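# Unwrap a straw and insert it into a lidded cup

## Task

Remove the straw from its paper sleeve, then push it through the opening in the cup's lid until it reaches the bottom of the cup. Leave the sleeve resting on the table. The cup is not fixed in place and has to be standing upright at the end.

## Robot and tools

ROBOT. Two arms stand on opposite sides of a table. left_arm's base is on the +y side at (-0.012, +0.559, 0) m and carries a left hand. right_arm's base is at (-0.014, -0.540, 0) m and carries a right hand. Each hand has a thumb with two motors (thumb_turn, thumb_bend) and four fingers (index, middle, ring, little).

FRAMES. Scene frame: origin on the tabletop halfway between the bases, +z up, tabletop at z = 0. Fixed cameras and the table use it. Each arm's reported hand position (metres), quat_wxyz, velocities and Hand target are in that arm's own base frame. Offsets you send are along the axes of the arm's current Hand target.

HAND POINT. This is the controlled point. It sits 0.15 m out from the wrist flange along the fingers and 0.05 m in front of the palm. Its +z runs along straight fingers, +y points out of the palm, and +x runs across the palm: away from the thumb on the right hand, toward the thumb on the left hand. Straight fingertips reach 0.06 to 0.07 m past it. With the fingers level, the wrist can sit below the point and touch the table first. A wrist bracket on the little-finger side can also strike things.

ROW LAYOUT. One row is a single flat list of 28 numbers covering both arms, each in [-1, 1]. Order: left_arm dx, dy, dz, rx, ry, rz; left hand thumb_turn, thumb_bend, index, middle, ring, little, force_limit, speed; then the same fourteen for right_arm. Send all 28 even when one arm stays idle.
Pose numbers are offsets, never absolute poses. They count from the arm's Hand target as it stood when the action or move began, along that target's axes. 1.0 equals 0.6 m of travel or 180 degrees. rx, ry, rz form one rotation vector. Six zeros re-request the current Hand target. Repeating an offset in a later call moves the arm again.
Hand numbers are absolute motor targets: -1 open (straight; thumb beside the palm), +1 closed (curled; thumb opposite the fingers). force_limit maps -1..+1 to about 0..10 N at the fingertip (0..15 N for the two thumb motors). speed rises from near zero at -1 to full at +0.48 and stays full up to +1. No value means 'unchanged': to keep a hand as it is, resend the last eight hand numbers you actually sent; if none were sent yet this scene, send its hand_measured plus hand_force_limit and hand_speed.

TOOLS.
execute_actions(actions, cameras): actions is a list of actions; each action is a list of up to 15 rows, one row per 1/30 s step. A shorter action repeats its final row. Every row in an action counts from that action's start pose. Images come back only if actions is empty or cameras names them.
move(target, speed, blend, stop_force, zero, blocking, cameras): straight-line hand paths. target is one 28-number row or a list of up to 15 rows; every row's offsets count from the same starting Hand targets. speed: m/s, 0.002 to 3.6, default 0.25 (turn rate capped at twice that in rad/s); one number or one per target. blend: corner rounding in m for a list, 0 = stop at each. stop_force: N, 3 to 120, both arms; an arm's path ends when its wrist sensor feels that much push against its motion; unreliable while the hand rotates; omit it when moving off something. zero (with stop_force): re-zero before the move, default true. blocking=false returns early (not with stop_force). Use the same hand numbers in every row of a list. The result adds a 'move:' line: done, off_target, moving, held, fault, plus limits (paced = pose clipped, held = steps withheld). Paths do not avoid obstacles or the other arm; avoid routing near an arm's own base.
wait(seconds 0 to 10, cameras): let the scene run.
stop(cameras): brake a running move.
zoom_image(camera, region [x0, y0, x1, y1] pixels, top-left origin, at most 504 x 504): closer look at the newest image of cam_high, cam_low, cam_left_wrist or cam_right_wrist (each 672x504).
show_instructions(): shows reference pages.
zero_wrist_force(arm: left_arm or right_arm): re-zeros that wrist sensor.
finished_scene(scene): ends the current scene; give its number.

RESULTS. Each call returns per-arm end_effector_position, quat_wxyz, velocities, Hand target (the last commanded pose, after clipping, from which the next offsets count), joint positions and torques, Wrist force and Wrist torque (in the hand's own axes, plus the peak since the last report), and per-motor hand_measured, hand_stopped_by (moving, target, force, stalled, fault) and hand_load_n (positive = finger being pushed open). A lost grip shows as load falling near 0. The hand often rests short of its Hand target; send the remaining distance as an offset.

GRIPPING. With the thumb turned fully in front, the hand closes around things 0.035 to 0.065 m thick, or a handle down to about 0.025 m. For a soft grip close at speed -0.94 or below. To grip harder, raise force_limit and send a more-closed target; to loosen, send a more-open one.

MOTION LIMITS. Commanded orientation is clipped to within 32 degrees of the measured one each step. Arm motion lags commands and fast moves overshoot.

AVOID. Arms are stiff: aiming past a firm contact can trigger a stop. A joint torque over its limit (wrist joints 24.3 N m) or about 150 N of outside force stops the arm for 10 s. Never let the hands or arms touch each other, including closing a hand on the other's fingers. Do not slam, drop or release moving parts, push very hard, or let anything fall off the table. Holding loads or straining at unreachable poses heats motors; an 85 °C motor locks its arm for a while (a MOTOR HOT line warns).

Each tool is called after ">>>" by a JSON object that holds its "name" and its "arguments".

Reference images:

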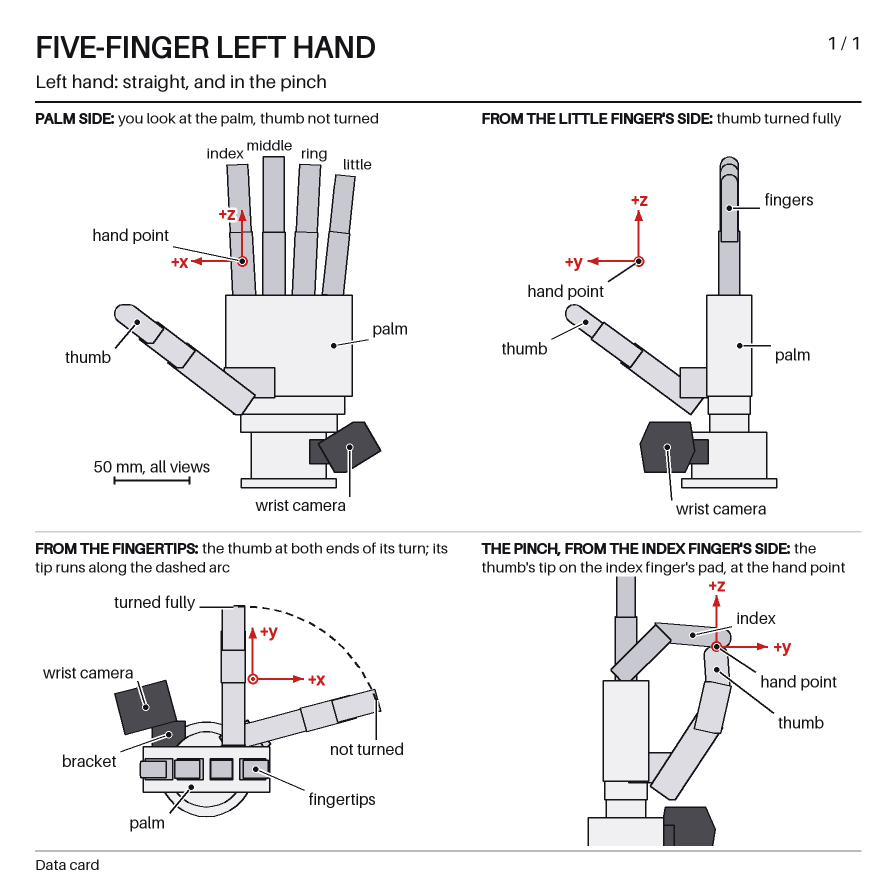

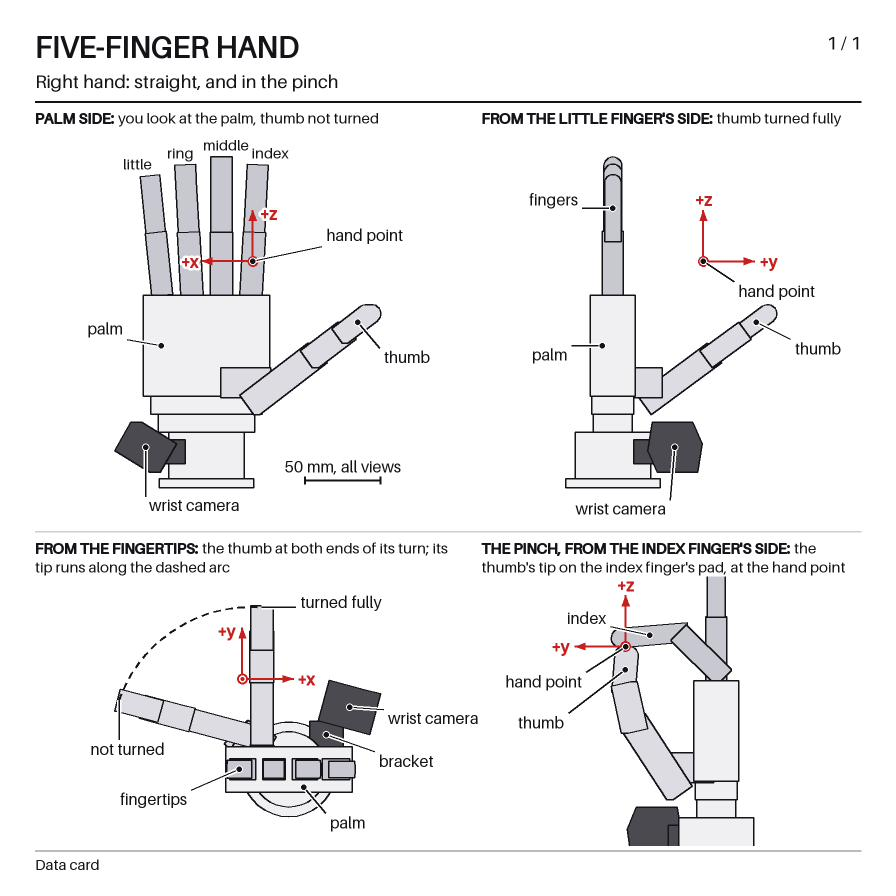

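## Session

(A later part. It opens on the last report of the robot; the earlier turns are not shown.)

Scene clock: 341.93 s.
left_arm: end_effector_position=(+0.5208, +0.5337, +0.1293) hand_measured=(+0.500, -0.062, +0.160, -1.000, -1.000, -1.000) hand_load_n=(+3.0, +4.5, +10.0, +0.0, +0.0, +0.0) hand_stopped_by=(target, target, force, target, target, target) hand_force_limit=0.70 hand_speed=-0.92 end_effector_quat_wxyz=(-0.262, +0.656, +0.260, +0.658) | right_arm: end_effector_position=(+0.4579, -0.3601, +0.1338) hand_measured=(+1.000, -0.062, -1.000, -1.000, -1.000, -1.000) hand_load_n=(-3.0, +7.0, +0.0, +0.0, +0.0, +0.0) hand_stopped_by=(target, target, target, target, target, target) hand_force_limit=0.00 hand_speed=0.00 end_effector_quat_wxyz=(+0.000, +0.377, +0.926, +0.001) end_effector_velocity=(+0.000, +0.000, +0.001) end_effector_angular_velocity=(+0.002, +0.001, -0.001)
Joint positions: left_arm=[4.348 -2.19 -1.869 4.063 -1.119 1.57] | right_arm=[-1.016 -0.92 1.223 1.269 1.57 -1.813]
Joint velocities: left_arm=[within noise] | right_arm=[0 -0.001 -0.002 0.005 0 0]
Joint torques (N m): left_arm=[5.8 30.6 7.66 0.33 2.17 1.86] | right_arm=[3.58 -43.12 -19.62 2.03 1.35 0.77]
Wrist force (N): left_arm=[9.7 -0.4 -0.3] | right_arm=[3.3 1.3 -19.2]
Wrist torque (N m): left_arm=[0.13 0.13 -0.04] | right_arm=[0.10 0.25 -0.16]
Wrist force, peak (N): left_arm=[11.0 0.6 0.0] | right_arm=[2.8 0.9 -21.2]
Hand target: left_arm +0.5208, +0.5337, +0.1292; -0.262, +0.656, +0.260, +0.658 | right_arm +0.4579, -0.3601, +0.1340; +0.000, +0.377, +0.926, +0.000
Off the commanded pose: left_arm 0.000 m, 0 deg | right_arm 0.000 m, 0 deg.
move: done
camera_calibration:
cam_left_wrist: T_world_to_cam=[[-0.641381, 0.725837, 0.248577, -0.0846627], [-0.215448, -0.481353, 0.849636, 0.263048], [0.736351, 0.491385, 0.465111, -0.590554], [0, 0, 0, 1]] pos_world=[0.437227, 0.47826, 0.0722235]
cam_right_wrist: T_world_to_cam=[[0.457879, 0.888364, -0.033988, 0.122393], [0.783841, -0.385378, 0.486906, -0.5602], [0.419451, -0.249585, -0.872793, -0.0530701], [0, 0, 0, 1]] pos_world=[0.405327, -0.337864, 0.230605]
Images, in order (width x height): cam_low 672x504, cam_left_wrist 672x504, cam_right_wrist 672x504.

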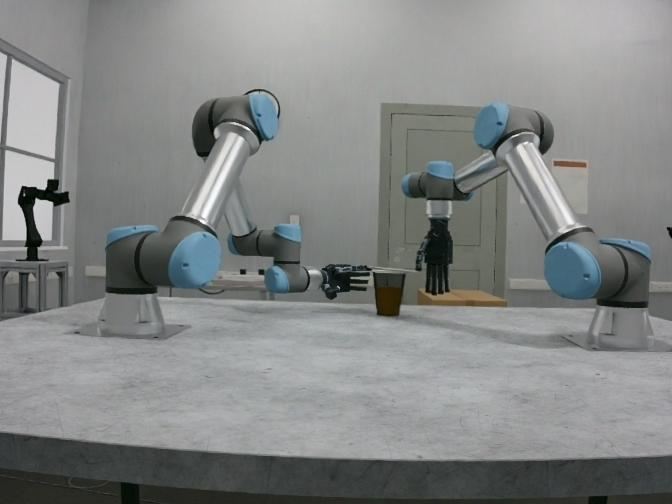

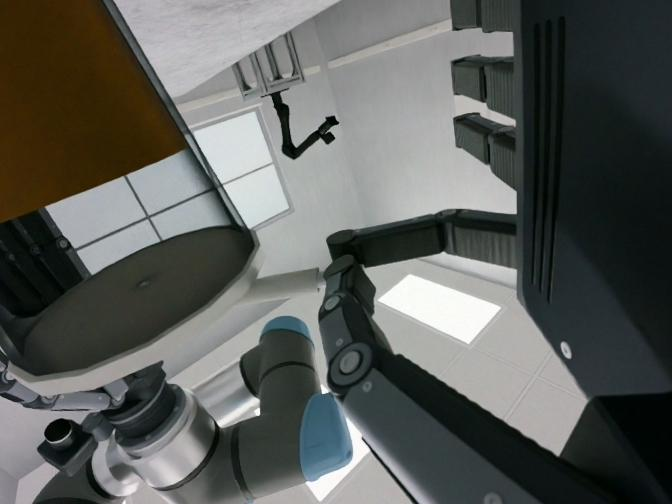

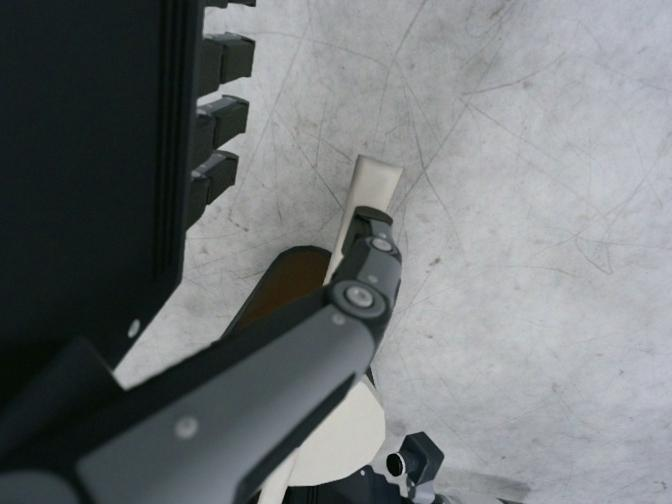

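>>> {"name": "move", "arguments": {"target": [[0,0,0,0,0,0,0.5,-0.06,0.6,-1,-1,-1,0.7,-0.92,0,0,-0.0065,0,0,0,1,-0.06,-1,-1,-1,-1,0,0],[0,0,0,0,0,0,0.5,-0.06,0.6,-1,-1,-1,0.7,-0.92,0,0,-0.0065,0,0,0,1,-0.06,-1,0.6,-1,-1,0.5,-0.85]], "speed": 0.05, "cameras": ["cam_right_wrist", "cam_left_wrist", "cam_low"]}}

>>> {"name": "zoom_image", "arguments": {"camera": "cam_right_wrist", "region": [200, 100, 440, 340]}}

>>> {"name": "zoom_image", "arguments": {"camera": "cam_low", "region": [320, 200, 460, 330]}}

Scene clock: 356.23 s.
left_arm: end_effector_position=(+0.5208, +0.5337, +0.1292) hand_measured=(+0.500, -0.062, +0.160, -1.000, -1.000, -1.000) hand_load_n=(+0.0, +3.0, +10.5, +0.0, +0.0, +0.0) hand_stopped_by=(target, target, force, target, target, target) hand_force_limit=0.70 hand_speed=-0.92 end_effector_quat_wxyz=(-0.262, +0.656, +0.260, +0.658) | right_arm: end_effector_position=(+0.4579, -0.3601, +0.1379) hand_measured=(+1.000, -0.060, -1.000, +0.164, -1.000, -1.000) hand_load_n=(+0.5, +2.5, +0.0, +9.5, +0.0, +0.0) hand_stopped_by=(target, target, target, force, target, target) hand_force_limit=0.50 hand_speed=-0.85 end_effector_quat_wxyz=(+0.000, +0.377, +0.926, +0.000)
Joint positions: left_arm=[4.348 -2.19 -1.869 4.063 -1.119 1.57] | right_arm=[-1.016 -0.924 1.217 1.278 1.57 -1.813]
Joint torques (N m): left_arm=[5.49 41.29 18.18 0.39 -1.97 1.94] | right_arm=[1.97 -31.12 -10.33 0.53 -1.32 0.81]
Wrist force (N): left_arm=[0.7 -2.7 0.7] | right_arm=[1.9 -0.5 -0.5]
Wrist torque (N m): left_arm=[0.05 0.04 -0.02] | right_arm=[0.02 0.04 -0.19]
Wrist force, peak (N): left_arm=[9.4 -0.3 -0.2] | right_arm=[3.1 1.4 -18.4]
Hand target: left_arm +0.5208, +0.5337, +0.1292; -0.262, +0.656, +0.260, +0.658 | right_arm +0.4579, -0.3601, +0.1379; +0.000, +0.377, +0.926, +0.000
Off the commanded pose: left_arm 0.000 m, 0 deg | right_arm 0.000 m, 0 deg.
move: done
camera_calibration:
cam_left_wrist: T_world_to_cam=[[-0.64143, 0.725782, 0.24861, -0.084617], [-0.215309, -0.481336, 0.849681, 0.262975], [0.736348, 0.491483, 0.465011, -0.590593], [0, 0, 0, 1]] pos_world=[0.437227, 0.478259, 0.0722239]
cam_right_wrist: T_world_to_cam=[[0.457847, 0.888376, -0.0341085, 0.122575], [0.783866, -0.38529, 0.486936, -0.562136], [0.419441, -0.249679, -0.872772, -0.0496107], [0, 0, 0, 1]] pos_world=[0.405327, -0.337864, 0.234606]
Images, in order (width x height): cam_low 672x504, cam_left_wrist 672x504, cam_right_wrist 672x504.

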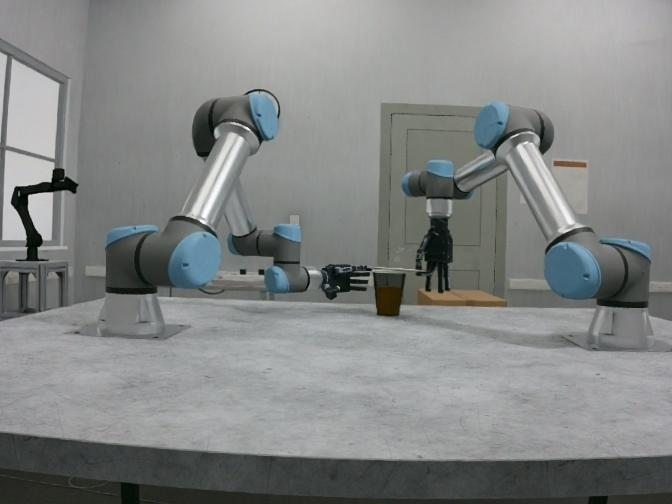

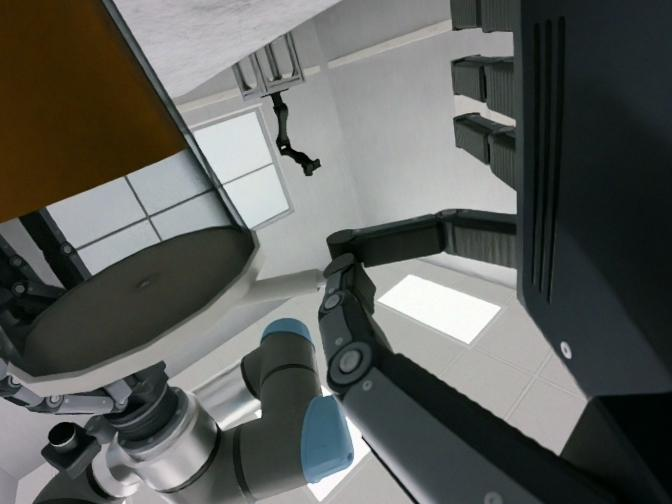

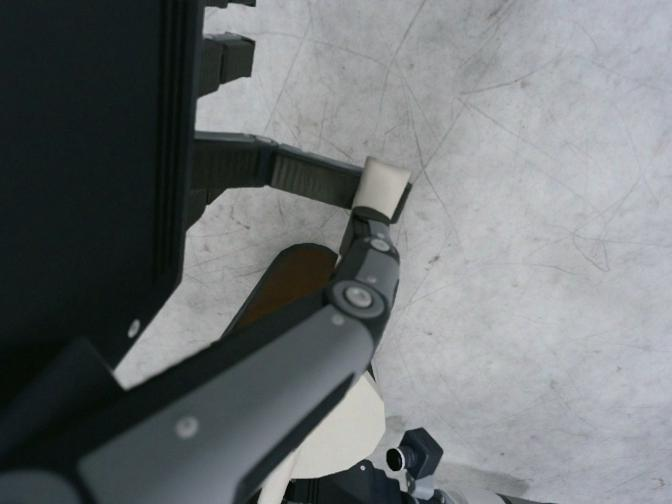

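Scaled by 2.100.

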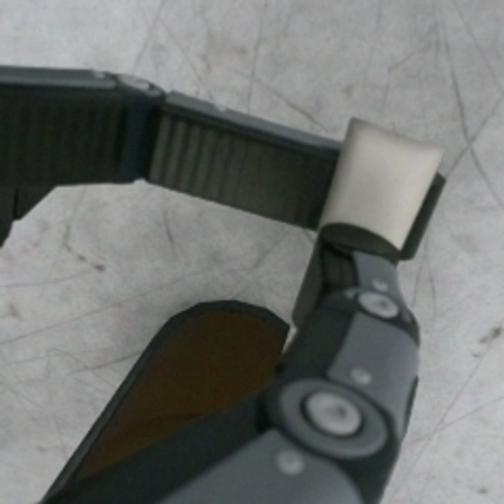

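Scaled by 3.600.

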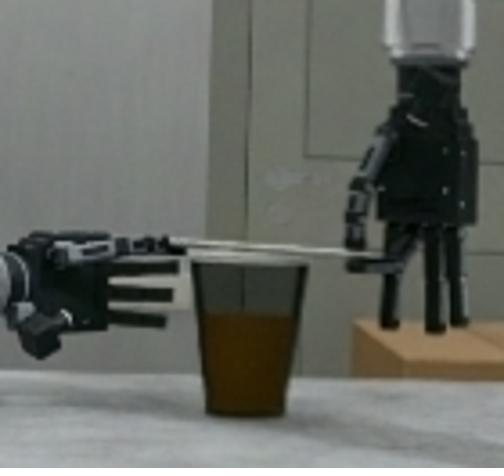

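>>> {"name": "move", "arguments": {"target": [[0.0917,0,0,0,0,0,0.5,-0.06,0.6,-1,-1,-1,0.7,-0.92,0,0,-0.0917,0,0,0,1,-0.06,-1,0.6,-1,-1,0.5,-0.85],[0.0917,0,0,0,0,0,0.5,-0.06,0.6,-1,-1,-1,0.7,-0.92,0.0499,-0.0021,-0.0917,0,0,0,1,-0.06,-1,0.6,-1,-1,0.5,-0.85]], "speed": 0.05, "cameras": ["cam_right_wrist", "cam_left_wrist", "cam_low"]}}

>>> {"name": "zoom_image", "arguments": {"camera": "cam_left_wrist", "region": [200, 180, 440, 340]}}

>>> {"name": "zoom_image", "arguments": {"camera": "cam_low", "region": [320, 190, 460, 320]}}

Scene clock: 374.10 s.
left_arm: end_effector_position=(+0.5207, +0.5335, +0.1843) hand_measured=(+0.500, -0.062, +0.160, -1.000, -1.000, -1.000) hand_load_n=(-0.5, +3.0, +11.0, +0.0, +0.0, +0.0) hand_stopped_by=(target, target, force, target, target, target) hand_force_limit=0.70 hand_speed=-0.92 end_effector_quat_wxyz=(-0.262, +0.656, +0.260, +0.658) | right_arm: end_effector_position=(+0.4355, -0.3402, +0.1930) hand_measured=(+1.000, -0.060, -1.000, +0.166, -1.000, -1.000) hand_load_n=(-0.5, +0.0, +0.0, +0.0, +0.0, +0.0) hand_stopped_by=(target, target, target, force, target, target) hand_force_limit=0.50 hand_speed=-0.85 end_effector_quat_wxyz=(+0.000, +0.377, +0.926, +0.000)
Joint positions: left_arm=[4.348 -2.087 -1.848 3.939 -1.119 1.57] | right_arm=[-1.032 -1.033 1.25 1.354 1.57 -1.83]
Joint torques (N m): left_arm=[5.76 29.54 4.43 2.75 -2.85 1.81] | right_arm=[4.56 -27.34 -24.65 4.77 -0.21 1.19]
Wrist force (N): left_arm=[0.4 -0.4 0.5] | right_arm=[0.1 -0.2 -0.3]
Wrist torque (N m): left_arm=[0.13 0.07 -0.01] | right_arm=[0.07 0.06 -0.10]
Wrist force, peak (N): left_arm=[0.0 6.0 0.9] | right_arm=[-5.0 -0.5 0.0]
Hand target: left_arm +0.5207, +0.5335, +0.1843; -0.262, +0.656, +0.260, +0.658 | right_arm +0.4356, -0.3401, +0.1929; +0.000, +0.377, +0.926, +0.000
Off the commanded pose: left_arm 0.000 m, 0 deg | right_arm 0.000 m, 0 deg.
move: done
camera_calibration:
cam_left_wrist: T_world_to_cam=[[-0.64143, 0.725782, 0.24861, -0.0982095], [-0.215309, -0.481336, 0.849681, 0.216125], [0.736348, 0.491483, 0.465011, -0.615996], [0, 0, 0, 1]] pos_world=[0.437127, 0.478059, 0.127224]
cam_right_wrist: T_world_to_cam=[[0.457916, 0.888333, -0.0343197, 0.117053], [0.783779, -0.385201, 0.487146, -0.563741], [0.419528, -0.249971, -0.872646, 0.0126811], [0, 0, 0, 1]] pos_world=[0.382927, -0.317966, 0.289708]
Images, in order (width x height): cam_low 672x504, cam_left_wrist 672x504, cam_right_wrist 672x504.

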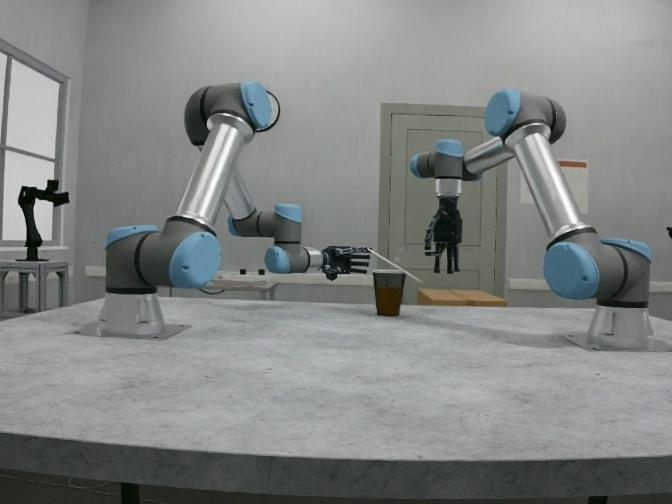

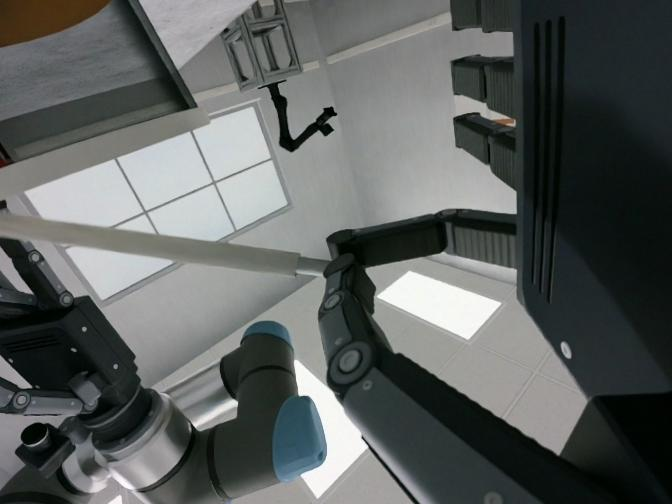

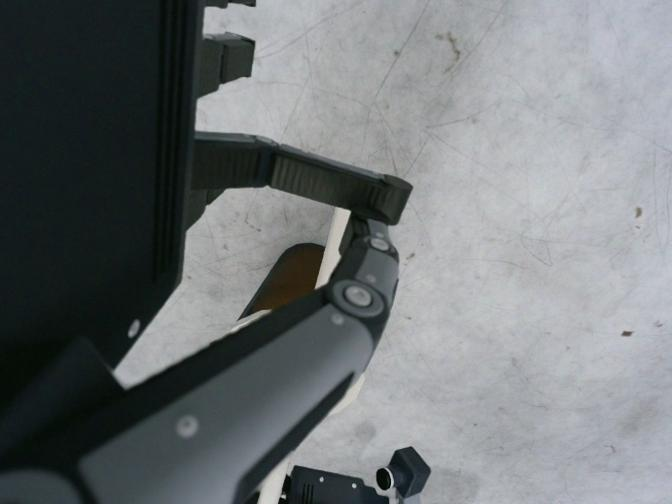

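Scaled by 2.100.

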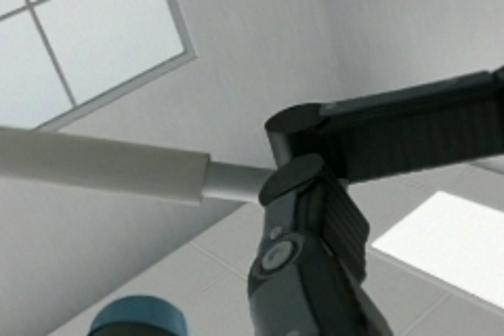

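Scaled by 3.600.

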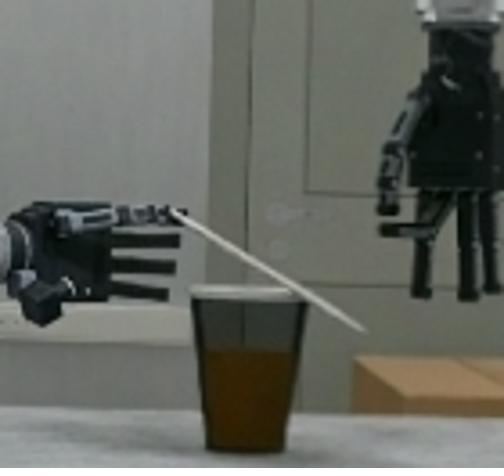

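>>> {"name": "move", "arguments": {"target": [[0,0,0,0,0,0,0.5,-0.06,0.6,-1,-1,-1,0.7,-0.92,0,0,0,0,0,0,1,-0.06,-1,-1,-1,-1,0,0],[-0.0917,0,0,0,0,0,0.5,-0.06,0.6,-1,-1,-1,0.7,-0.92,-0.0415,0.0021,0,0,0,0,1,-0.06,-1,-1,-1,-1,0,0]], "speed": 0.06, "cameras": ["cam_right_wrist", "cam_left_wrist", "cam_low"]}}

>>> {"name": "zoom_image", "arguments": {"camera": "cam_right_wrist", "region": [200, 100, 440, 340]}}

>>> {"name": "zoom_image", "arguments": {"camera": "cam_low", "region": [320, 190, 460, 320]}}

>>> {"name": "zoom_image", "arguments": {"camera": "cam_left_wrist", "region": [200, 180, 440, 340]}}

Scene clock: 438.23 s.
left_arm: end_effector_position=(+0.5208, +0.5336, +0.1291) hand_measured=(+0.500, -0.062, +0.160, -1.000, -1.000, -1.000) hand_load_n=(-0.5, +3.0, +10.5, +0.0, +0.0, +0.0) hand_stopped_by=(target, target, force, target, target, target) hand_force_limit=0.70 hand_speed=-0.92 end_effector_quat_wxyz=(-0.262, +0.656, +0.260, +0.658) end_effector_velocity=(+0.000, -0.001, +0.001) end_effector_angular_velocity=(-0.002, +0.000, -0.001) | right_arm: end_effector_position=(+0.4543, -0.3565, +0.1928) hand_measured=(+1.000, -0.060, -1.000, -1.000, -1.000, -1.000) hand_load_n=(+0.0, +0.0, +0.0, +0.0, +0.0, +0.0) hand_stopped_by=(target, target, target, target, target, target) hand_force_limit=0.00 hand_speed=0.00 end_effector_quat_wxyz=(+0.000, +0.377, +0.926, +0.001)
Joint positions: left_arm=[4.348 -2.19 -1.869 4.063 -1.119 1.57] | right_arm=[-1.018 -0.969 1.148 1.393 1.57 -1.815]
Joint velocities: left_arm=[-0.001 0.003 0 -0.005 0 0] | right_arm=[within noise]
Joint torques (N m): left_arm=[-3.51 41.95 15.63 -0.63 -2.78 -0.95] | right_arm=[-4.64 -51.25 -9.74 0.02 -0.97 0.14]
Wrist force (N): left_arm=[0.6 -0.3 0.6] | right_arm=[0.0 -0.5 -0.4]
Wrist torque (N m): left_arm=[0.14 0.08 -0.06] | right_arm=[0.01 0.05 -0.17]
Wrist force, peak (N): left_arm=[1.0 -0.3 0.7] | right_arm=[0.4 -0.5 -0.5]
Hand target: left_arm +0.5208, +0.5337, +0.1292; -0.262, +0.656, +0.260, +0.658 | right_arm +0.4543, -0.3566, +0.1929; +0.000, +0.377, +0.926, +0.000
Off the commanded pose: left_arm 0.000 m, 0 deg | right_arm 0.000 m, 0 deg.
move: done
camera_calibration:
cam_left_wrist: T_world_to_cam=[[-0.641404, 0.725812, 0.248592, -0.0846809], [-0.215269, -0.481268, 0.849729, 0.262985], [0.736383, 0.491506, 0.464932, -0.590493], [0, 0, 0, 1]] pos_world=[0.437127, 0.478259, 0.0721241]
cam_right_wrist: T_world_to_cam=[[0.457866, 0.888375, -0.0338906, 0.122918], [0.783965, -0.385489, 0.486618, -0.584759], [0.419235, -0.249375, -0.872957, 0.00101301], [0, 0, 0, 1]] pos_world=[0.401726, -0.334363, 0.289604]
Images, in order (width x height): cam_low 672x504, cam_left_wrist 672x504, cam_right_wrist 672x504.

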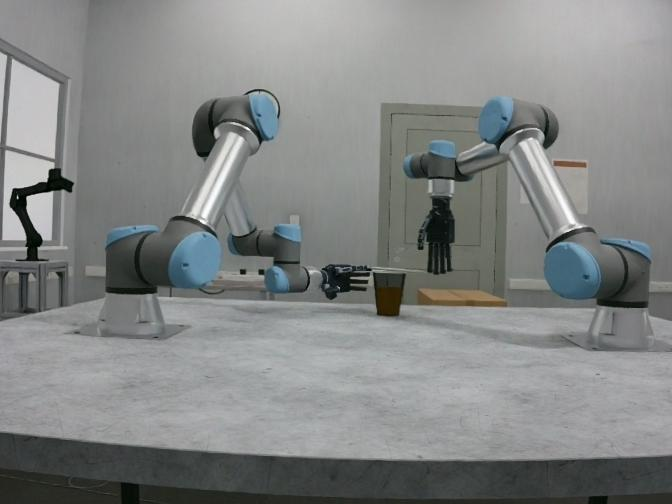

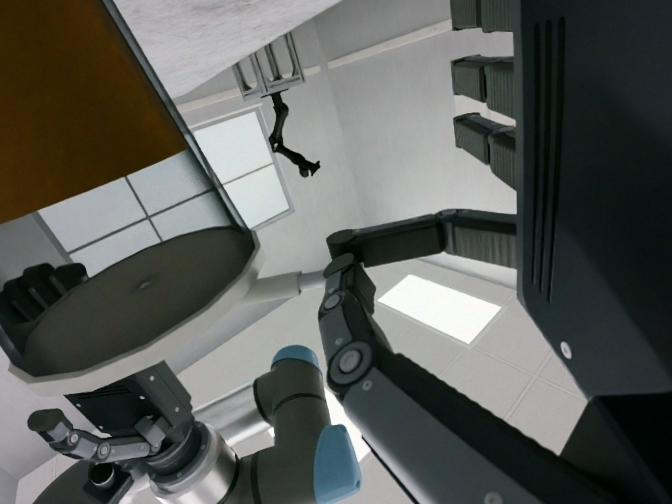

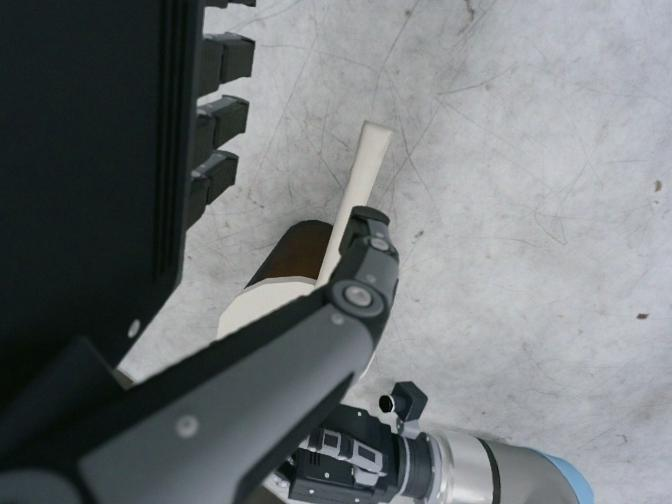

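Scaled by 2.100.

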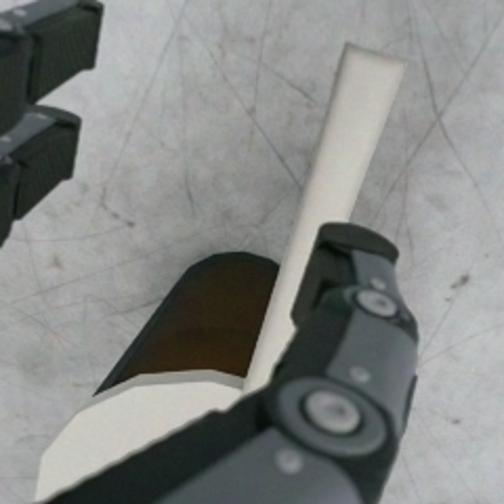

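Scaled by 3.600.

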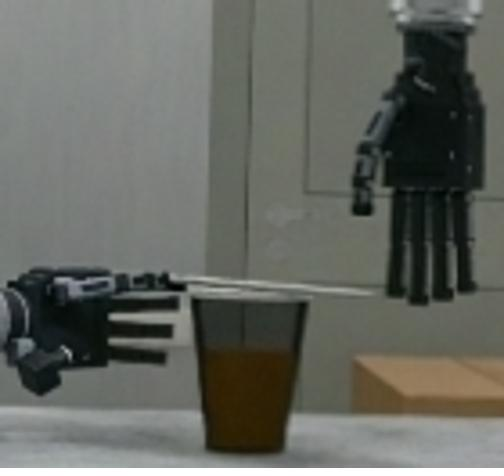

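Scaled by 2.100.

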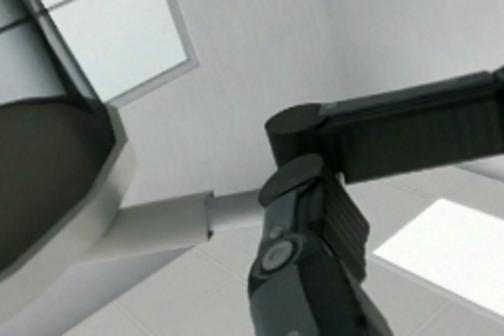

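>>> {"name": "move", "arguments": {"target": [[0,0,0,0,0,0,0.5,-0.06,0.6,-1,-1,-1,0.7,-0.92,-0.0142,0,0.03,0,0,0,1,-0.06,-1,-1,-1,-1,0,0],[0,0,0,0,0,0,0.5,-0.06,0.6,-1,-1,-1,0.7,-0.92,-0.0142,0,0.0917,0,0,0,1,-0.06,-1,-1,-1,-1,0,0],[0,0,0,0,0,0,0.5,-0.06,0.6,-1,-1,-1,0.7,-0.92,-0.0142,0,0.0917,0,0,0,1,-0.06,-1,0.7,-1,-1,1,-0.8]], "speed": 0.06, "blend": [0.005, 0, 0], "cameras": ["cam_right_wrist", "cam_low"]}}

>>> {"name": "zoom_image", "arguments": {"camera": "cam_right_wrist", "region": [200, 100, 440, 340]}}

Scene clock: 457.43 s.
left_arm: end_effector_position=(+0.5208, +0.5337, +0.1292) hand_measured=(+0.500, -0.062, +0.160, -1.000, -1.000, -1.000) hand_load_n=(+0.0, +3.0, +10.0, +0.0, +0.0, +0.0) hand_stopped_by=(target, target, force, target, target, target) hand_force_limit=0.70 hand_speed=-0.92 end_effector_quat_wxyz=(-0.262, +0.656, +0.260, +0.658) | right_arm: end_effector_position=(+0.4604, -0.3625, +0.1379) hand_measured=(+1.000, -0.060, -1.000, +0.160, -1.000, -1.000) hand_load_n=(+0.0, +2.0, +0.0, +12.0, +0.0, +0.0) hand_stopped_by=(target, target, target, force, target, target) hand_force_limit=1.00 hand_speed=-0.80 end_effector_quat_wxyz=(+0.000, +0.377, +0.926, +0.000)
Joint positions: left_arm=[4.348 -2.19 -1.869 4.063 -1.119 1.57] | right_arm=[-1.014 -0.915 1.203 1.284 1.57 -1.811]
Joint torques (N m): left_arm=[-3.34 40.98 23.12 -0.4 -2.72 -1.15] | right_arm=[-0.74 -53.65 -21.42 3.99 -1.36 0.19]
Wrist force (N): left_arm=[0.5 -0.3 0.7] | right_arm=[0.3 -0.5 -0.6]
Wrist torque (N m): left_arm=[0.14 0.07 -0.06] | right_arm=[0.03 0.00 -0.17]
Wrist force, peak (N): left_arm=[1.2 -0.3 0.6] | right_arm=[0.2 -0.5 -1.0]
Hand target: left_arm +0.5208, +0.5337, +0.1292; -0.262, +0.656, +0.260, +0.658 | right_arm +0.4604, -0.3625, +0.1379; +0.000, +0.377, +0.926, +0.000
Off the commanded pose: left_arm 0.000 m, 0 deg | right_arm 0.000 m, 0 deg.
move: done
camera_calibration:
cam_right_wrist: T_world_to_cam=[[0.457847, 0.888376, -0.0341085, 0.123562], [0.783866, -0.38529, 0.486936, -0.56502], [0.419441, -0.249679, -0.872772, -0.0512586], [0, 0, 0, 1]] pos_world=[0.407827, -0.340264, 0.234606]
Images, in order (width x height): cam_low 672x504, cam_right_wrist 672x504.

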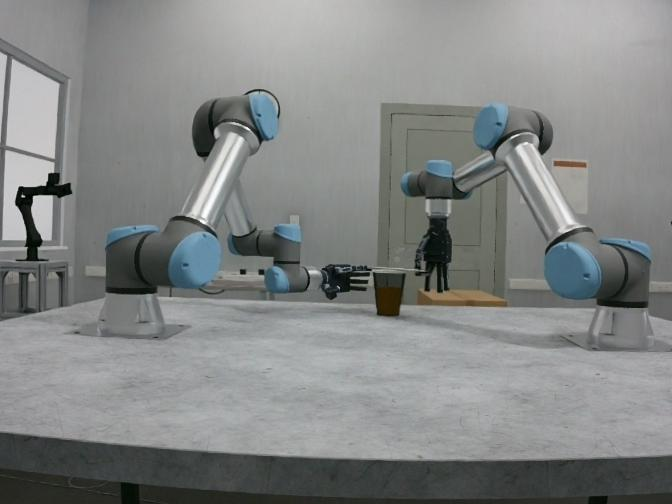

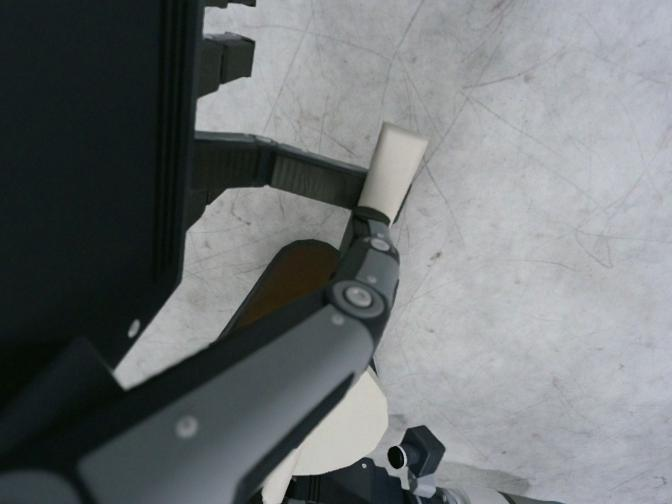

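Scaled by 2.100.

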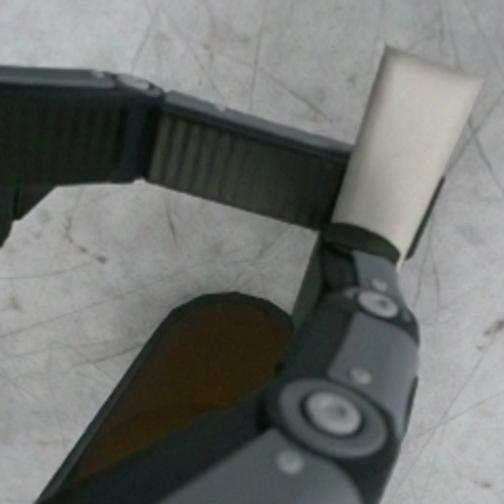

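>>> {"name": "move", "arguments": {"target": [[0.03,0,0,0,0,0,0.5,-0.06,0.6,-1,-1,-1,0.7,-0.92,0,0,-0.03,0,0,0,1,-0.06,-1,0.7,-1,-1,1,-0.8],[0.03,0,0,0,0,0,0.5,-0.06,0.6,-1,-1,-1,0.7,-0.92,0.0333,-0.0014,-0.03,0,0,0,1,-0.06,-1,0.7,-1,-1,1,-0.8]], "speed": 0.03, "cameras": ["cam_right_wrist", "cam_left_wrist"]}}

>>> {"name": "zoom_image", "arguments": {"camera": "cam_left_wrist", "region": [200, 180, 440, 340]}}

Scene clock: 466.83 s.
left_arm: end_effector_position=(+0.5208, +0.5336, +0.1473) hand_measured=(+0.500, -0.062, +0.160, -1.000, -1.000, -1.000) hand_load_n=(+0.0, +3.0, +10.0, +0.0, +0.0, +0.0) hand_stopped_by=(target, target, force, target, target, target) hand_force_limit=0.70 hand_speed=-0.92 end_effector_quat_wxyz=(-0.262, +0.656, +0.260, +0.658) | right_arm: end_effector_position=(+0.4455, -0.3493, +0.1560) hand_measured=(+1.000, -0.060, -1.000, +0.162, -1.000, -1.000) hand_load_n=(+0.0, +0.0, +0.0, +0.5, +0.0, +0.0) hand_stopped_by=(target, target, target, force, target, target) hand_force_limit=1.00 hand_speed=-0.80 end_effector_quat_wxyz=(+0.000, +0.377, +0.926, +0.000)
Joint positions: left_arm=[4.348 -2.155 -1.864 4.023 -1.119 1.57] | right_arm=[-1.025 -0.977 1.258 1.29 1.57 -1.822]
Joint torques (N m): left_arm=[4.75 30.11 4.82 2.89 0.29 0.29] | right_arm=[4.96 -30.07 -23.54 4.53 1.73 0.47]
Wrist force (N): left_arm=[0.9 -0.5 0.6] | right_arm=[0.2 -0.3 -0.4]
Wrist torque (N m): left_arm=[0.13 0.02 -0.03] | right_arm=[0.06 0.04 -0.09]
Wrist force, peak (N): left_arm=[0.3 8.8 0.7] | right_arm=[-6.4 -0.5 0.0]
Hand target: left_arm +0.5208, +0.5336, +0.1472; -0.262, +0.656, +0.260, +0.658 | right_arm +0.4455, -0.3492, +0.1559; +0.000, +0.377, +0.926, +0.000
Off the commanded pose: left_arm 0.000 m, 0 deg | right_arm 0.000 m, 0 deg.
move: done
camera_calibration:
cam_left_wrist: T_world_to_cam=[[-0.641376, 0.725819, 0.248643, -0.0891364], [-0.215345, -0.481359, 0.849659, 0.24771], [0.736385, 0.491407, 0.465034, -0.598944], [0, 0, 0, 1]] pos_world=[0.437227, 0.478259, 0.0902239]
cam_right_wrist: T_world_to_cam=[[0.457901, 0.888342, -0.0342817, 0.119288], [0.783724, -0.385171, 0.487257, -0.557057], [0.419647, -0.249983, -0.872585, -0.0261428], [0, 0, 0, 1]] pos_world=[0.392928, -0.327066, 0.252708]
Images, in order (width x height): cam_left_wrist 672x504, cam_right_wrist 672x504.

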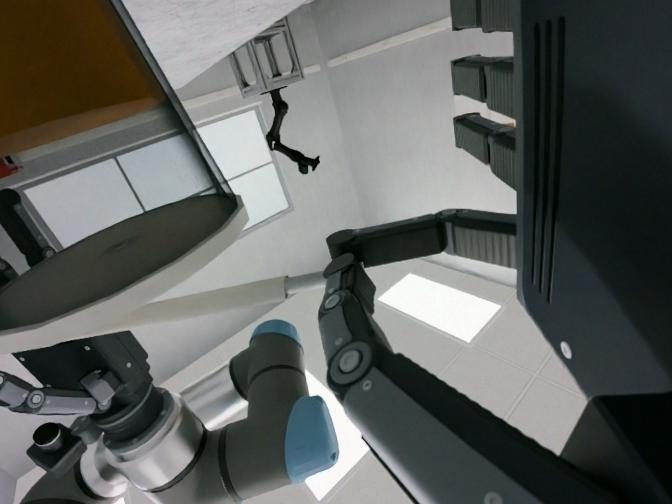

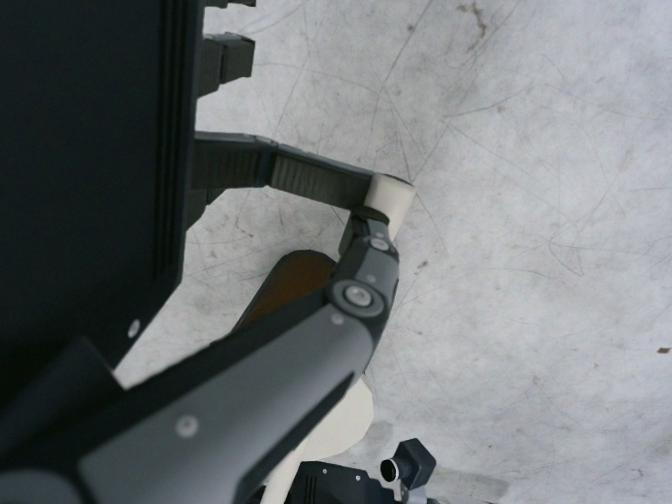

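Scaled by 2.100.

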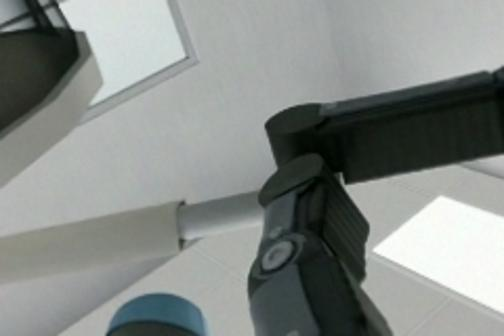

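>>> {"name": "move", "arguments": {"target": [[0,0,0,0,0,0,0.5,-0.06,0.6,-1,-1,-1,0.7,-0.92,0,0,0,0,0,0,1,-0.06,-1,-1,-1,-1,0,0.3],[-0.03,0,0,0,0,0,0.5,-0.06,0.6,-1,-1,-1,0.7,-0.92,-0.0595,0,0,0,0,0,1,-0.06,-1,-1,-1,-1,0,0.3],[-0.03,0,0,0,0,0,0.5,-0.06,0.6,-1,-1,-1,0.7,-0.92,-0.0595,0,0.0275,0,0,0,1,-0.06,-1,-1,-1,-1,0,0.3],[-0.03,0,0,0,0,0,0.5,-0.06,0.6,-1,-1,-1,0.7,-0.92,-0.0595,0,0.0275,0,0,0,1,-0.06,-1,0.7,-1,-1,1,-0.8]], "speed": 0.06, "cameras": ["cam_right_wrist", "cam_left_wrist"]}}

>>> {"name": "zoom_image", "arguments": {"camera": "cam_right_wrist", "region": [200, 60, 500, 340]}}

>>> {"name": "zoom_image", "arguments": {"camera": "cam_left_wrist", "region": [200, 180, 440, 340]}}

Scene clock: 544.10 s.
left_arm: end_effector_position=(+0.5208, +0.5337, +0.1292) hand_measured=(+0.500, -0.062, +0.160, -1.000, -1.000, -1.000) hand_load_n=(+0.5, +3.5, +10.0, +0.0, +0.0, +0.0) hand_stopped_by=(target, target, force, target, target, target) hand_force_limit=0.70 hand_speed=-0.92 end_effector_quat_wxyz=(-0.262, +0.656, +0.260, +0.658) | right_arm: end_effector_position=(+0.4710, -0.3741, +0.1394) hand_measured=(+1.000, -0.060, -1.000, +0.190, -1.000, -1.000) hand_load_n=(-0.5, +0.0, +0.0, +14.5, +0.0, +0.0) hand_stopped_by=(target, target, target, force, target, target) hand_force_limit=1.00 hand_speed=-0.80 end_effector_quat_wxyz=(+0.000, +0.377, +0.926, +0.000)
Joint positions: left_arm=[4.348 -2.19 -1.869 4.063 -1.119 1.57] | right_arm=[-1.009 -0.876 1.132 1.315 1.57 -1.806]
Joint torques (N m): left_arm=[-1.82 41.95 22.29 -0.38 -2.73 -1.72] | right_arm=[-6.59 -54.23 -22.33 4.19 -0.19 -0.6]
Wrist force (N): left_arm=[0.7 0.1 0.6] | right_arm=[0.2 -0.8 -0.5]
Wrist torque (N m): left_arm=[0.14 0.04 -0.04] | right_arm=[-0.01 -0.07 -0.13]
Wrist force, peak (N): left_arm=[1.0 -0.6 1.0] | right_arm=[0.5 -0.5 -0.9]
Hand target: left_arm +0.5208, +0.5337, +0.1292; -0.262, +0.656, +0.260, +0.658 | right_arm +0.4710, -0.3741, +0.1394; +0.000, +0.377, +0.926, +0.000
Off the commanded pose: left_arm 0.000 m, 0 deg | right_arm 0.000 m, 0 deg.
move: done
camera_calibration:
cam_left_wrist: T_world_to_cam=[[-0.64143, 0.725782, 0.24861, -0.084617], [-0.215309, -0.481336, 0.849681, 0.262975], [0.736348, 0.491483, 0.465011, -0.590593], [0, 0, 0, 1]] pos_world=[0.437227, 0.478259, 0.0722239]
cam_right_wrist: T_world_to_cam=[[0.457847, 0.888376, -0.0341085, 0.129065], [0.783866, -0.38529, 0.486936, -0.578529], [0.419441, -0.249679, -0.872772, -0.0572918], [0, 0, 0, 1]] pos_world=[0.418427, -0.351864, 0.236106]
Images, in order (width x height): cam_left_wrist 672x504, cam_right_wrist 672x504.

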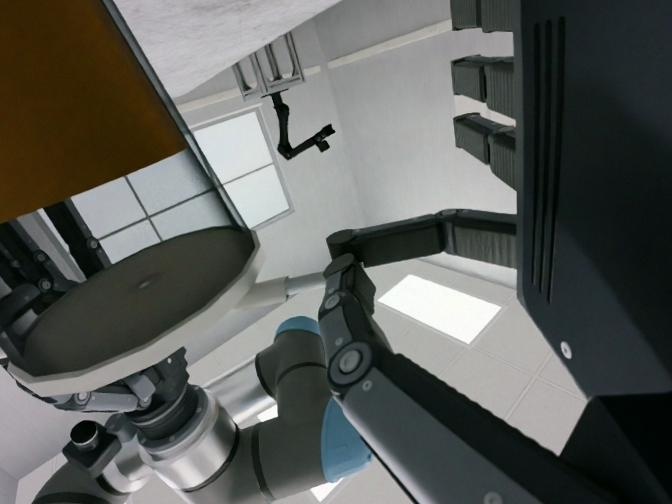

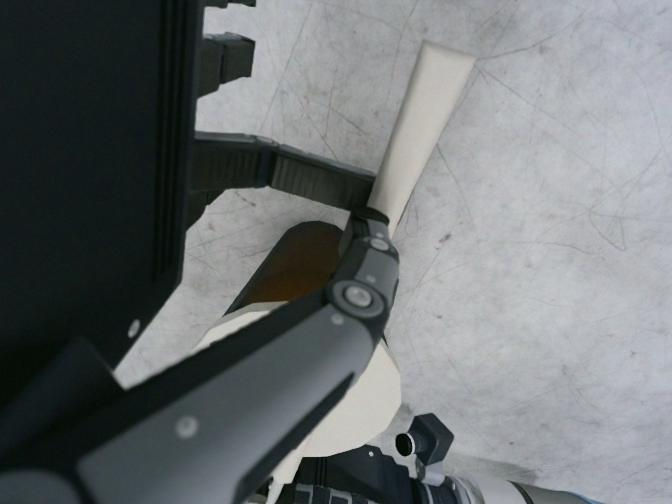

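Scaled by 1.680.

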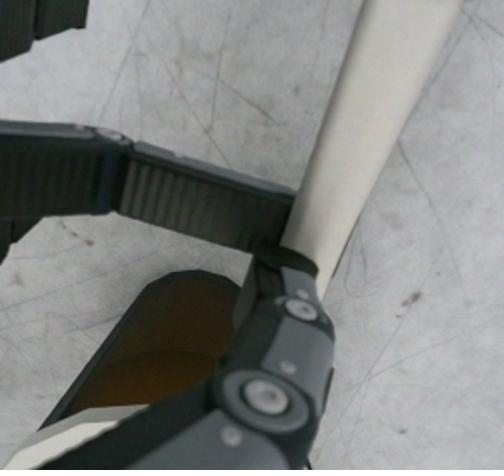

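Scaled by 2.100.

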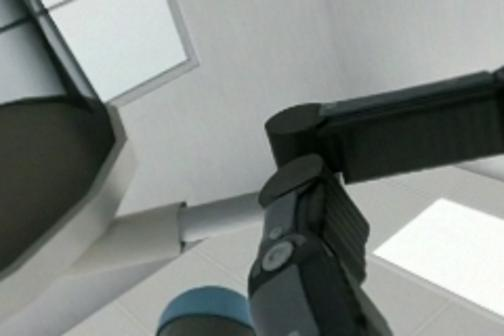

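>>> {"name": "move", "arguments": {"target": [[0,0,0,0,0,0,0.5,-0.06,0.6,-1,-1,-1,0.7,-0.92,0,0,0,0,0,0,1,-0.06,-1,-0.3,-1,-1,0,0.3],[0,0,0,0,0,0,0.5,-0.06,0.6,-1,-1,-1,0.7,-0.92,0,0.0092,0.0032,0,0,0,1,-0.06,-1,-0.3,-1,-1,0,0.3],[0,0,0,0,0,0,0.5,-0.06,0.6,-1,-1,-1,0.7,-0.92,0,0.0092,0.0032,0,0,0,1,-0.06,-1,0.7,-1,-1,1,-0.8]], "speed": 0.04, "cameras": ["cam_right_wrist"]}}

>>> {"name": "zoom_image", "arguments": {"camera": "cam_right_wrist", "region": [200, 60, 500, 340]}}

Scene clock: 574.60 s.
left_arm: end_effector_position=(+0.5208, +0.5337, +0.1292) hand_measured=(+0.500, -0.062, +0.160, -1.000, -1.000, -1.000) hand_load_n=(-1.0, +3.0, +10.0, +0.0, +0.0, +0.0) hand_stopped_by=(target, target, force, target, target, target) hand_force_limit=0.70 hand_speed=-0.92 end_effector_quat_wxyz=(-0.262, +0.656, +0.260, +0.658) | right_arm: end_effector_position=(+0.4749, -0.3702, +0.1375) hand_measured=(+1.000, -0.060, -1.000, +0.154, -1.000, -1.000) hand_load_n=(+0.0, +3.0, +0.0, +14.5, +0.0, +0.0) hand_stopped_by=(target, target, target, force, target, target) hand_force_limit=1.00 hand_speed=-0.80 end_effector_quat_wxyz=(+0.000, +0.377, +0.926, +0.000)
Joint positions: left_arm=[4.348 -2.19 -1.869 4.063 -1.119 1.57] | right_arm=[-0.999 -0.875 1.135 1.311 1.57 -1.796]
Joint torques (N m): left_arm=[-1.66 42.11 22.73 -0.46 -2.91 -1.65] | right_arm=[-7.06 -37.63 -23.46 4.47 -0.9 -0.69]
Wrist force (N): left_arm=[0.0 -0.2 0.5] | right_arm=[0.2 -0.5 -0.8]
Wrist torque (N m): left_arm=[0.14 0.08 -0.06] | right_arm=[0.02 -0.11 -0.14]
Wrist force, peak (N): left_arm=[1.0 -0.2 0.7] | right_arm=[0.4 -0.8 -0.8]
Hand target: left_arm +0.5208, +0.5337, +0.1292; -0.262, +0.656, +0.260, +0.658 | right_arm +0.4749, -0.3702, +0.1375; +0.000, +0.377, +0.926, +0.000
Off the commanded pose: left_arm 0.000 m, 0 deg | right_arm 0.000 m, 0 deg.
move: done
camera_calibration:
cam_right_wrist: T_world_to_cam=[[0.457916, 0.888342, -0.0340654, 0.123699], [0.783825, -0.385368, 0.486939, -0.579169], [0.419441, -0.249679, -0.872771, -0.0596124], [0, 0, 0, 1]] pos_world=[0.422327, -0.347964, 0.234206]
Images, in order (width x height): cam_right_wrist 672x504.

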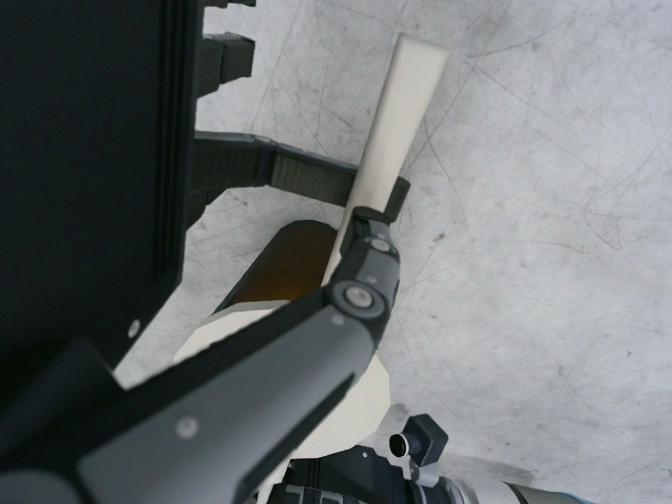

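Scaled by 1.680.

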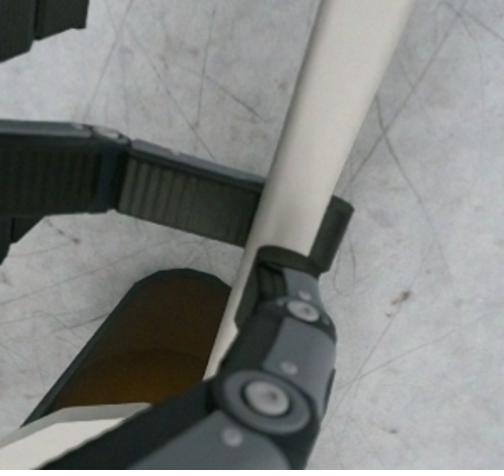

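>>> {"name": "move", "arguments": {"target": [[0.025,0,0,0,0,0,0.5,-0.06,0.6,-1,-1,-1,0.7,-0.92,0,0,-0.025,0,0,0,1,-0.06,-1,0.7,-1,-1,1,-0.8],[0.025,0,0,0,0,0,0.5,-0.06,0.6,-1,-1,-1,0.7,-0.92,0.0333,-0.0014,-0.025,0,0,0,1,-0.06,-1,0.7,-1,-1,1,-0.8]], "speed": 0.05, "cameras": ["cam_left_wrist","cam_right_wrist"]}}

Scene clock: 603.63 s.
left_arm: end_effector_position=(+0.5208, +0.5336, +0.1443) hand_measured=(+0.500, -0.060, +0.160, -1.000, -1.000, -1.000) hand_load_n=(+0.0, +0.0, +0.0, +0.0, +0.0, +0.0) hand_stopped_by=(target, target, force, target, target, target) hand_force_limit=0.70 hand_speed=-0.92 end_effector_quat_wxyz=(-0.262, +0.656, +0.260, +0.658) | right_arm: end_effector_position=(+0.4600, -0.3569, +0.1525) hand_measured=(+1.000, -0.060, -1.000, +0.154, -1.000, -1.000) hand_load_n=(+2.5, +3.0, +0.0, +12.5, +0.5, +0.0) hand_stopped_by=(target, target, target, force, target, target) hand_force_limit=1.00 hand_speed=-0.80 end_effector_quat_wxyz=(+0.000, +0.377, +0.926, +0.000)
Joint positions: left_arm=[4.348 -2.161 -1.865 4.03 -1.119 1.57] | right_arm=[-1.009 -0.936 1.198 1.308 1.57 -1.806]
Joint torques (N m): left_arm=[3.88 30.74 4.66 2.86 -0.79 0.59] | right_arm=[5.85 -31.36 -18.75 4.69 0.08 1.26]
Wrist force (N): left_arm=[0.6 -0.3 0.4] | right_arm=[0.2 -0.4 -0.1]
Wrist torque (N m): left_arm=[0.16 0.07 -0.03] | right_arm=[0.02 0.02 -0.08]
Wrist force, peak (N): left_arm=[0.0 9.9 0.4] | right_arm=[-7.4 -0.7 -0.8]
Hand target: left_arm +0.5208, +0.5336, +0.1442; -0.262, +0.656, +0.260, +0.658 | right_arm +0.4600, -0.3568, +0.1525; +0.000, +0.377, +0.926, +0.000
Off the commanded pose: left_arm 0.000 m, 0 deg | right_arm 0.000 m, 0 deg.
move: done
camera_calibration:
cam_left_wrist: T_world_to_cam=[[-0.641362, 0.725849, 0.24859, -0.0884063], [-0.215385, -0.481313, 0.849675, 0.250253], [0.736385, 0.491407, 0.465033, -0.59755], [0, 0, 0, 1]] pos_world=[0.437227, 0.47826, 0.0872238]
cam_right_wrist: T_world_to_cam=[[0.457945, 0.888322, -0.0342008, 0.119234], [0.783756, -0.385285, 0.487116, -0.569658], [0.419539, -0.249878, -0.872667, -0.0370821], [0, 0, 0, 1]] pos_world=[0.407427, -0.334665, 0.249207]
Images, in order (width x height): cam_left_wrist 672x504, cam_right_wrist 672x504.

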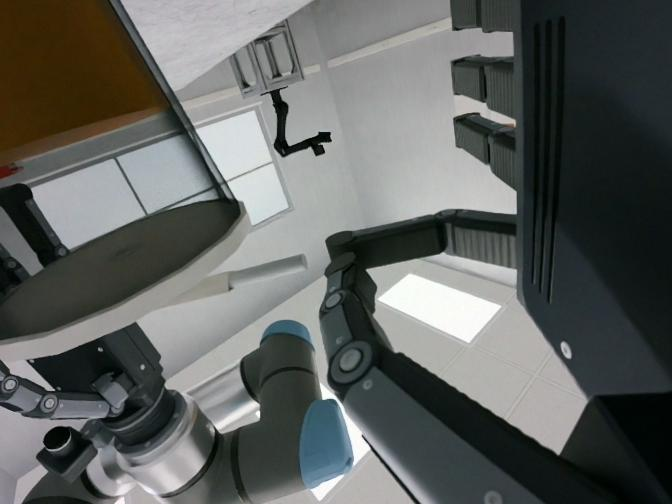

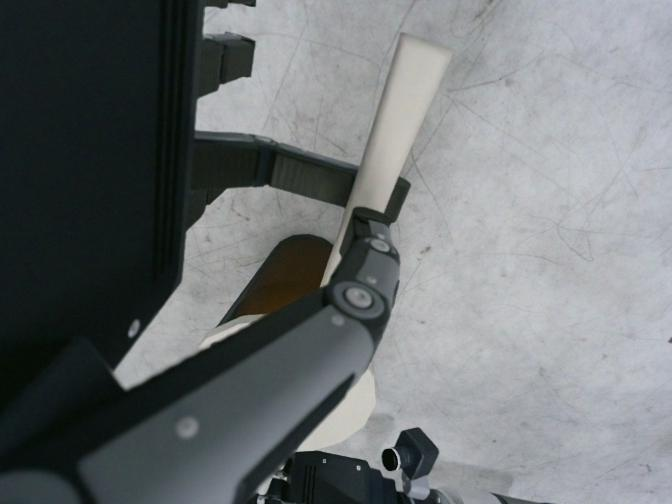

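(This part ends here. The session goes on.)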